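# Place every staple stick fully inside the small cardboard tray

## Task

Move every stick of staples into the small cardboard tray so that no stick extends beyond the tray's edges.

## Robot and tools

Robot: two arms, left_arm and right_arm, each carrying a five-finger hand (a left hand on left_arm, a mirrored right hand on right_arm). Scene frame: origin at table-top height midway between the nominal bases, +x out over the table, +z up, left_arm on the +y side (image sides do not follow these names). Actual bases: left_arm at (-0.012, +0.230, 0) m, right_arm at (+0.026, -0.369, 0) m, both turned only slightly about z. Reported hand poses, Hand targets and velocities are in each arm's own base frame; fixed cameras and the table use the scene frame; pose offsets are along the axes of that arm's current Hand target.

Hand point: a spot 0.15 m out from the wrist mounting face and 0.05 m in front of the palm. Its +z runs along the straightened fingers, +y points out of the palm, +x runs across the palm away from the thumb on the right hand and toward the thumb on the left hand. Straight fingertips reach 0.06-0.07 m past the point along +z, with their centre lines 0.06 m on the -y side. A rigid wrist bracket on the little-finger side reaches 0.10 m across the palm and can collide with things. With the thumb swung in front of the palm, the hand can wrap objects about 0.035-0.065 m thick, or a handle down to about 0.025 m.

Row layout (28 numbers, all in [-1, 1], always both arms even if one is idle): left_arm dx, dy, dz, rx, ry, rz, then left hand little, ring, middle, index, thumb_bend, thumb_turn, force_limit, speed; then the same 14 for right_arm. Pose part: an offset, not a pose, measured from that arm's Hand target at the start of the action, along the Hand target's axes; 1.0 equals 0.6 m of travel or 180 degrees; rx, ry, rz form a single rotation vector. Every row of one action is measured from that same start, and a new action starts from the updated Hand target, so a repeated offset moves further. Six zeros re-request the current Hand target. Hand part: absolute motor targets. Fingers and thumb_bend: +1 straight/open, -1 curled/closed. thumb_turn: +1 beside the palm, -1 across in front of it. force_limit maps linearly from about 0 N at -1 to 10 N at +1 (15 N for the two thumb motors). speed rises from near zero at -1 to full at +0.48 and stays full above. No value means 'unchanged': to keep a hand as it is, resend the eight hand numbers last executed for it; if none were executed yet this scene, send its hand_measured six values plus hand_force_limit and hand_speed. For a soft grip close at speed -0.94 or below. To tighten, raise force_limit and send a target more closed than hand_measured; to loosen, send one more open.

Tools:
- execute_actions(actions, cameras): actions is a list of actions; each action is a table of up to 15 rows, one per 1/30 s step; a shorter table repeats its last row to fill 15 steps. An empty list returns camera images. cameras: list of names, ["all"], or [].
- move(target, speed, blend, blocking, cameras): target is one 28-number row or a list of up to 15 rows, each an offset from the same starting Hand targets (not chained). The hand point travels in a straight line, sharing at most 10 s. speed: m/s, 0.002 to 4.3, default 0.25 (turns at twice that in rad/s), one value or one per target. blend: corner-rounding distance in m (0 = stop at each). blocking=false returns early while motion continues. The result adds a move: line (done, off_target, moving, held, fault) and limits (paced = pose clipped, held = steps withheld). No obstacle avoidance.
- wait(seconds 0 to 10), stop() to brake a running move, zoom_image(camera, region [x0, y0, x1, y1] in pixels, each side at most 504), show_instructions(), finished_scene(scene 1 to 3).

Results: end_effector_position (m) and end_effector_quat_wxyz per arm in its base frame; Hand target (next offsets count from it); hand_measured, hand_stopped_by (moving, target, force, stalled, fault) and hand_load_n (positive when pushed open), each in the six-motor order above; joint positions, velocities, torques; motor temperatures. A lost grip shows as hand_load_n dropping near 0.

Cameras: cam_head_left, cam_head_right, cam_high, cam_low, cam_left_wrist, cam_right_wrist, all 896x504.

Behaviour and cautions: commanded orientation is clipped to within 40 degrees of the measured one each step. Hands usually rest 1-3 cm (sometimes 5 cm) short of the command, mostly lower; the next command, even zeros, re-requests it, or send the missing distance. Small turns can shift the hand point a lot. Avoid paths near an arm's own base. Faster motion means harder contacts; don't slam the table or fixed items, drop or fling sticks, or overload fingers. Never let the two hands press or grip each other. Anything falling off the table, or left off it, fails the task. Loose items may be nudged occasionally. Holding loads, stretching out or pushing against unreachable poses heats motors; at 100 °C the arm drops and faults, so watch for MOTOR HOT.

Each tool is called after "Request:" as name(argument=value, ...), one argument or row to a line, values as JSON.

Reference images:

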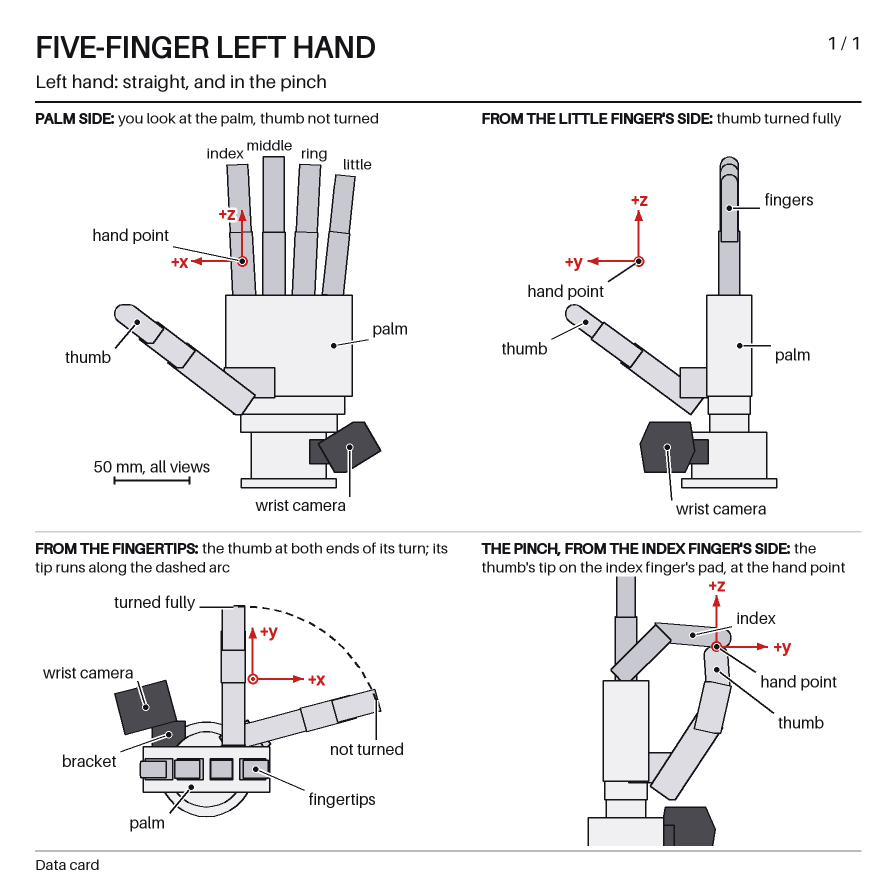

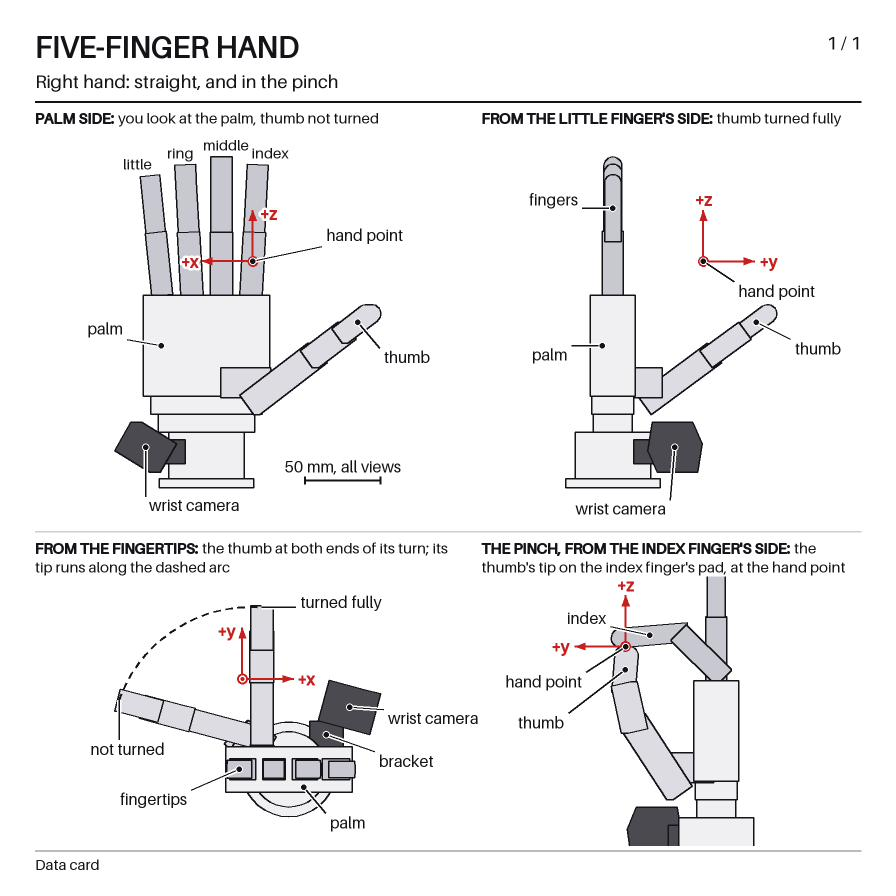

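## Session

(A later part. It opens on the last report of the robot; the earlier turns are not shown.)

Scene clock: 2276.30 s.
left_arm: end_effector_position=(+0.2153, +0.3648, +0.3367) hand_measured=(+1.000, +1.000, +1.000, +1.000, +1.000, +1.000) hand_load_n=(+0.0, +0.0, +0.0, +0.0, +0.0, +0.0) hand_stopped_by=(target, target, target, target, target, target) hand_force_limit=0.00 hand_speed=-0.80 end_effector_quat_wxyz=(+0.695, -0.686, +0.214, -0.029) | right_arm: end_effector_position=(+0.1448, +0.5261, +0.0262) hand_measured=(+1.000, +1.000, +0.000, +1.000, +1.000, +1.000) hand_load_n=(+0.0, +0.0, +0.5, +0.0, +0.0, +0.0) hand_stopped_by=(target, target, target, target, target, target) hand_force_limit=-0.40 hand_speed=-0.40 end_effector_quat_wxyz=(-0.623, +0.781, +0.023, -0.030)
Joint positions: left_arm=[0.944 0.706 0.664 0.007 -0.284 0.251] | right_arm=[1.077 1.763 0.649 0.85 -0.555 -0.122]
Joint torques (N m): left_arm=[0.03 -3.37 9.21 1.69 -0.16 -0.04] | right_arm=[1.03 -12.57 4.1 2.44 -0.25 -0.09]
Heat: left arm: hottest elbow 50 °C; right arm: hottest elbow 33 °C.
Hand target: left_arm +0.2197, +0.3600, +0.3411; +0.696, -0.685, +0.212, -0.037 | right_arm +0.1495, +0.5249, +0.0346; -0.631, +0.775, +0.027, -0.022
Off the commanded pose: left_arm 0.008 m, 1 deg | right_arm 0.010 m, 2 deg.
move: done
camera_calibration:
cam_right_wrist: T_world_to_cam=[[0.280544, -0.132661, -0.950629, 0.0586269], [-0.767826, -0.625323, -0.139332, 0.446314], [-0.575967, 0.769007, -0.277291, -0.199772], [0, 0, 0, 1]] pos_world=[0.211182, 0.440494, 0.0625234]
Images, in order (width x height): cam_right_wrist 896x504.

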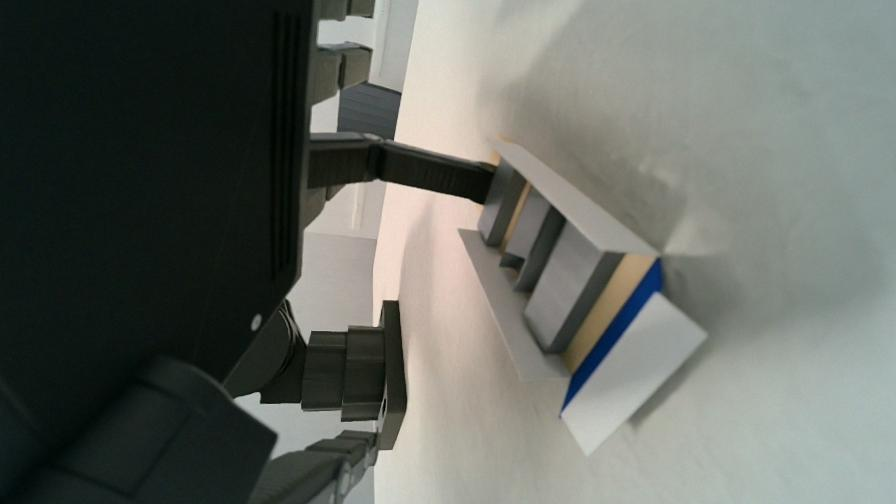

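Request:
move(
  target=[0,0,0,0,0,0,1,1,1,1,1,1,0,-0.8,-0.0008,-0.0100,-0.0108,0,0,0,1,1,0.0,1,1,1,-0.4,-0.4],
  speed=0.03,
  cameras=["cam_right_wrist"],
)

Request:
zoom_image(
  camera="cam_right_wrist",
  region=[440, 120, 620, 300],
)

Scene clock: 2286.87 s.
left_arm: end_effector_position=(+0.2153, +0.3648, +0.3367) hand_measured=(+1.000, +1.000, +1.000, +1.000, +1.000, +1.000) hand_load_n=(+0.0, +0.0, +0.0, +0.0, +0.0, -0.5) hand_stopped_by=(target, target, target, target, target, target) hand_force_limit=0.00 hand_speed=-0.80 end_effector_quat_wxyz=(+0.695, -0.686, +0.214, -0.029) | right_arm: end_effector_position=(+0.1457, +0.5224, +0.0367) hand_measured=(+1.000, +1.000, +0.000, +1.000, +1.000, +1.000) hand_load_n=(+0.0, +0.0, +0.0, +0.0, +0.0, +0.0) hand_stopped_by=(target, target, target, target, target, target) hand_force_limit=-0.40 hand_speed=-0.40 end_effector_quat_wxyz=(-0.629, +0.777, +0.025, -0.027)
Joint positions: left_arm=[0.944 0.706 0.664 0.007 -0.284 0.251] | right_arm=[1.071 1.732 0.637 0.847 -0.561 -0.123]
Joint torques (N m): left_arm=[-0.21 -3.66 9.29 1.78 -0.17 -0.06] | right_arm=[1.55 -11.99 4.36 1.69 -0.3 -0.09]
Heat: left arm: hottest elbow 50 °C; right arm: hottest elbow 33 °C.
Hand target: left_arm +0.2197, +0.3600, +0.3411; +0.696, -0.685, +0.212, -0.037 | right_arm +0.1495, +0.5197, +0.0417; -0.631, +0.775, +0.027, -0.022
Off the commanded pose: left_arm 0.008 m, 1 deg | right_arm 0.007 m, 1 deg.
move: done
camera_calibration:
cam_right_wrist: T_world_to_cam=[[0.287032, -0.119692, -0.950414, 0.0601661], [-0.76727, -0.622734, -0.153296, 0.445207], [-0.573507, 0.773225, -0.27058, -0.196242], [0, 0, 0, 1]] pos_world=[0.211778, 0.436186, 0.0723321]
Images, in order (width x height): cam_right_wrist 896x504.

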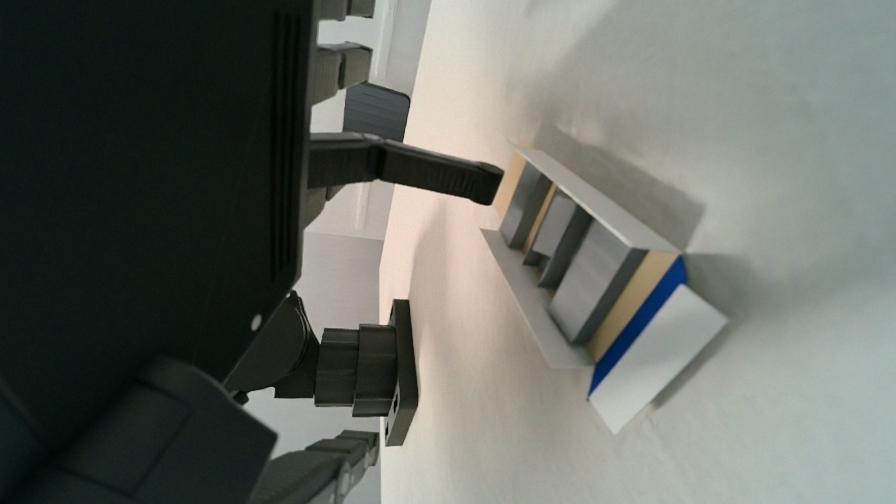

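Scaled by 2.800 from the camera's 896x504 image, which has a finer 1280x720 frame.

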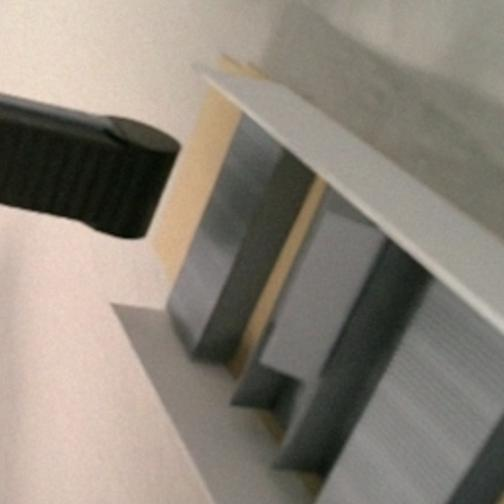

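Request:
move(
  target=[0,0,0,0,0,0,1,1,1,1,1,1,0,-0.8,0.0,-0.1400,-0.0040,0,0,0,1,1,0.0,1,1,1,-0.4,-0.4],
  speed=0.12,
  cameras=["cam_right_wrist"],
)

Request:
zoom_image(
  camera="cam_right_wrist",
  region=[600, 140, 800, 340],
)

Scene clock: 2303.50 s.
left_arm: end_effector_position=(+0.2153, +0.3648, +0.3367) hand_measured=(+1.000, +1.000, +1.000, +1.000, +1.000, +1.000) hand_load_n=(+0.0, +0.0, +0.0, +0.0, +0.0, +0.0) hand_stopped_by=(target, target, target, target, target, target) hand_force_limit=0.00 hand_speed=-0.80 end_effector_quat_wxyz=(+0.695, -0.686, +0.214, -0.029) | right_arm: end_effector_position=(+0.1431, +0.5169, +0.1023) hand_measured=(+1.000, +1.000, +0.000, +1.000, +1.000, +1.000) hand_load_n=(+0.0, +0.0, +0.0, +0.0, +0.0, -0.5) hand_stopped_by=(target, target, target, target, target, target) hand_force_limit=-0.40 hand_speed=-0.40 end_effector_quat_wxyz=(-0.616, +0.787, +0.017, -0.030)
Joint positions: left_arm=[0.944 0.706 0.664 0.007 -0.284 0.251] | right_arm=[1.074 1.513 0.67 0.558 -0.548 -0.123]
Joint torques (N m): left_arm=[-0.26 -3.37 9.17 1.47 -0.14 -0.03] | right_arm=[2.37 -10.87 10.24 1.73 -0.09 -0.03]
Heat: left arm: hottest elbow 50 °C; right arm: hottest elbow 33 °C.
Hand target: left_arm +0.2197, +0.3600, +0.3411; +0.696, -0.685, +0.212, -0.037 | right_arm +0.1485, +0.5344, +0.1247; -0.631, +0.775, +0.027, -0.022
Off the commanded pose: left_arm 0.008 m, 1 deg | right_arm 0.029 m, 3 deg.
move: off_target (right_arm)
camera_calibration:
cam_right_wrist: T_world_to_cam=[[0.27193, -0.154242, -0.949875, 0.142514], [-0.774883, -0.620397, -0.121093, 0.446506], [-0.570622, 0.768972, -0.288224, -0.172179], [0, 0, 0, 1]] pos_world=[0.208987, 0.431394, 0.139813]
Images, in order (width x height): cam_right_wrist 896x504.

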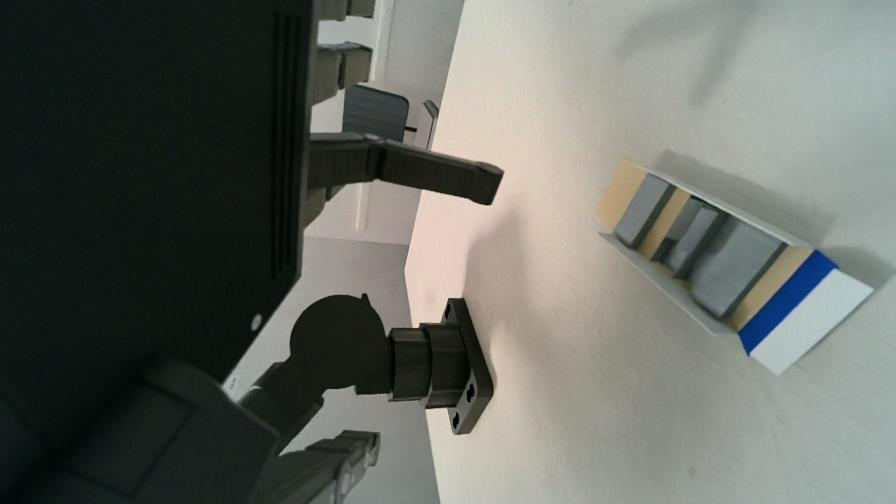

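Scaled by 2.520 from the camera's 896x504 image, which has a finer 1280x720 frame.

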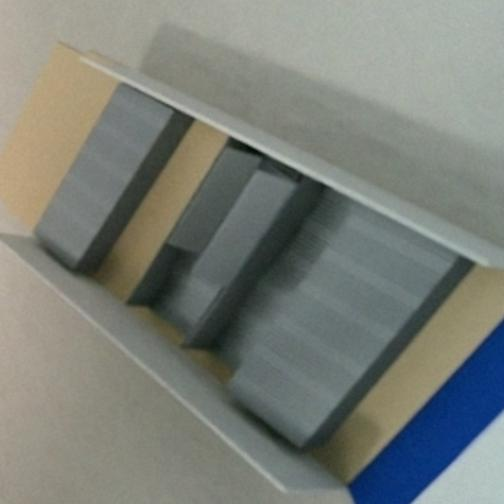

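Request:
zoom_image(
  camera="cam_right_wrist",
  region=[590, 145, 700, 265],
)

Request:
zoom_image(
  camera="cam_right_wrist",
  region=[650, 180, 770, 340],
)

Scaled by 4.200 from the camera's 896x504 image, which has a finer 1280x720 frame.

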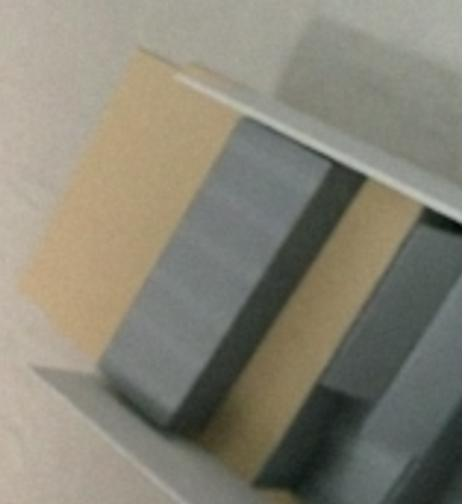

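Scaled by 3.150 from the camera's 896x504 image, which has a finer 1280x720 frame.

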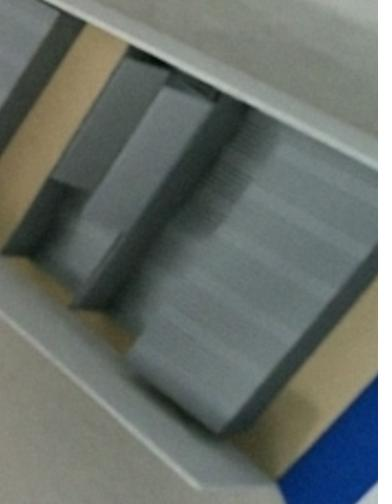

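Request:
finished_scene(
  scene=3,
)

The scene is finished: the task was done.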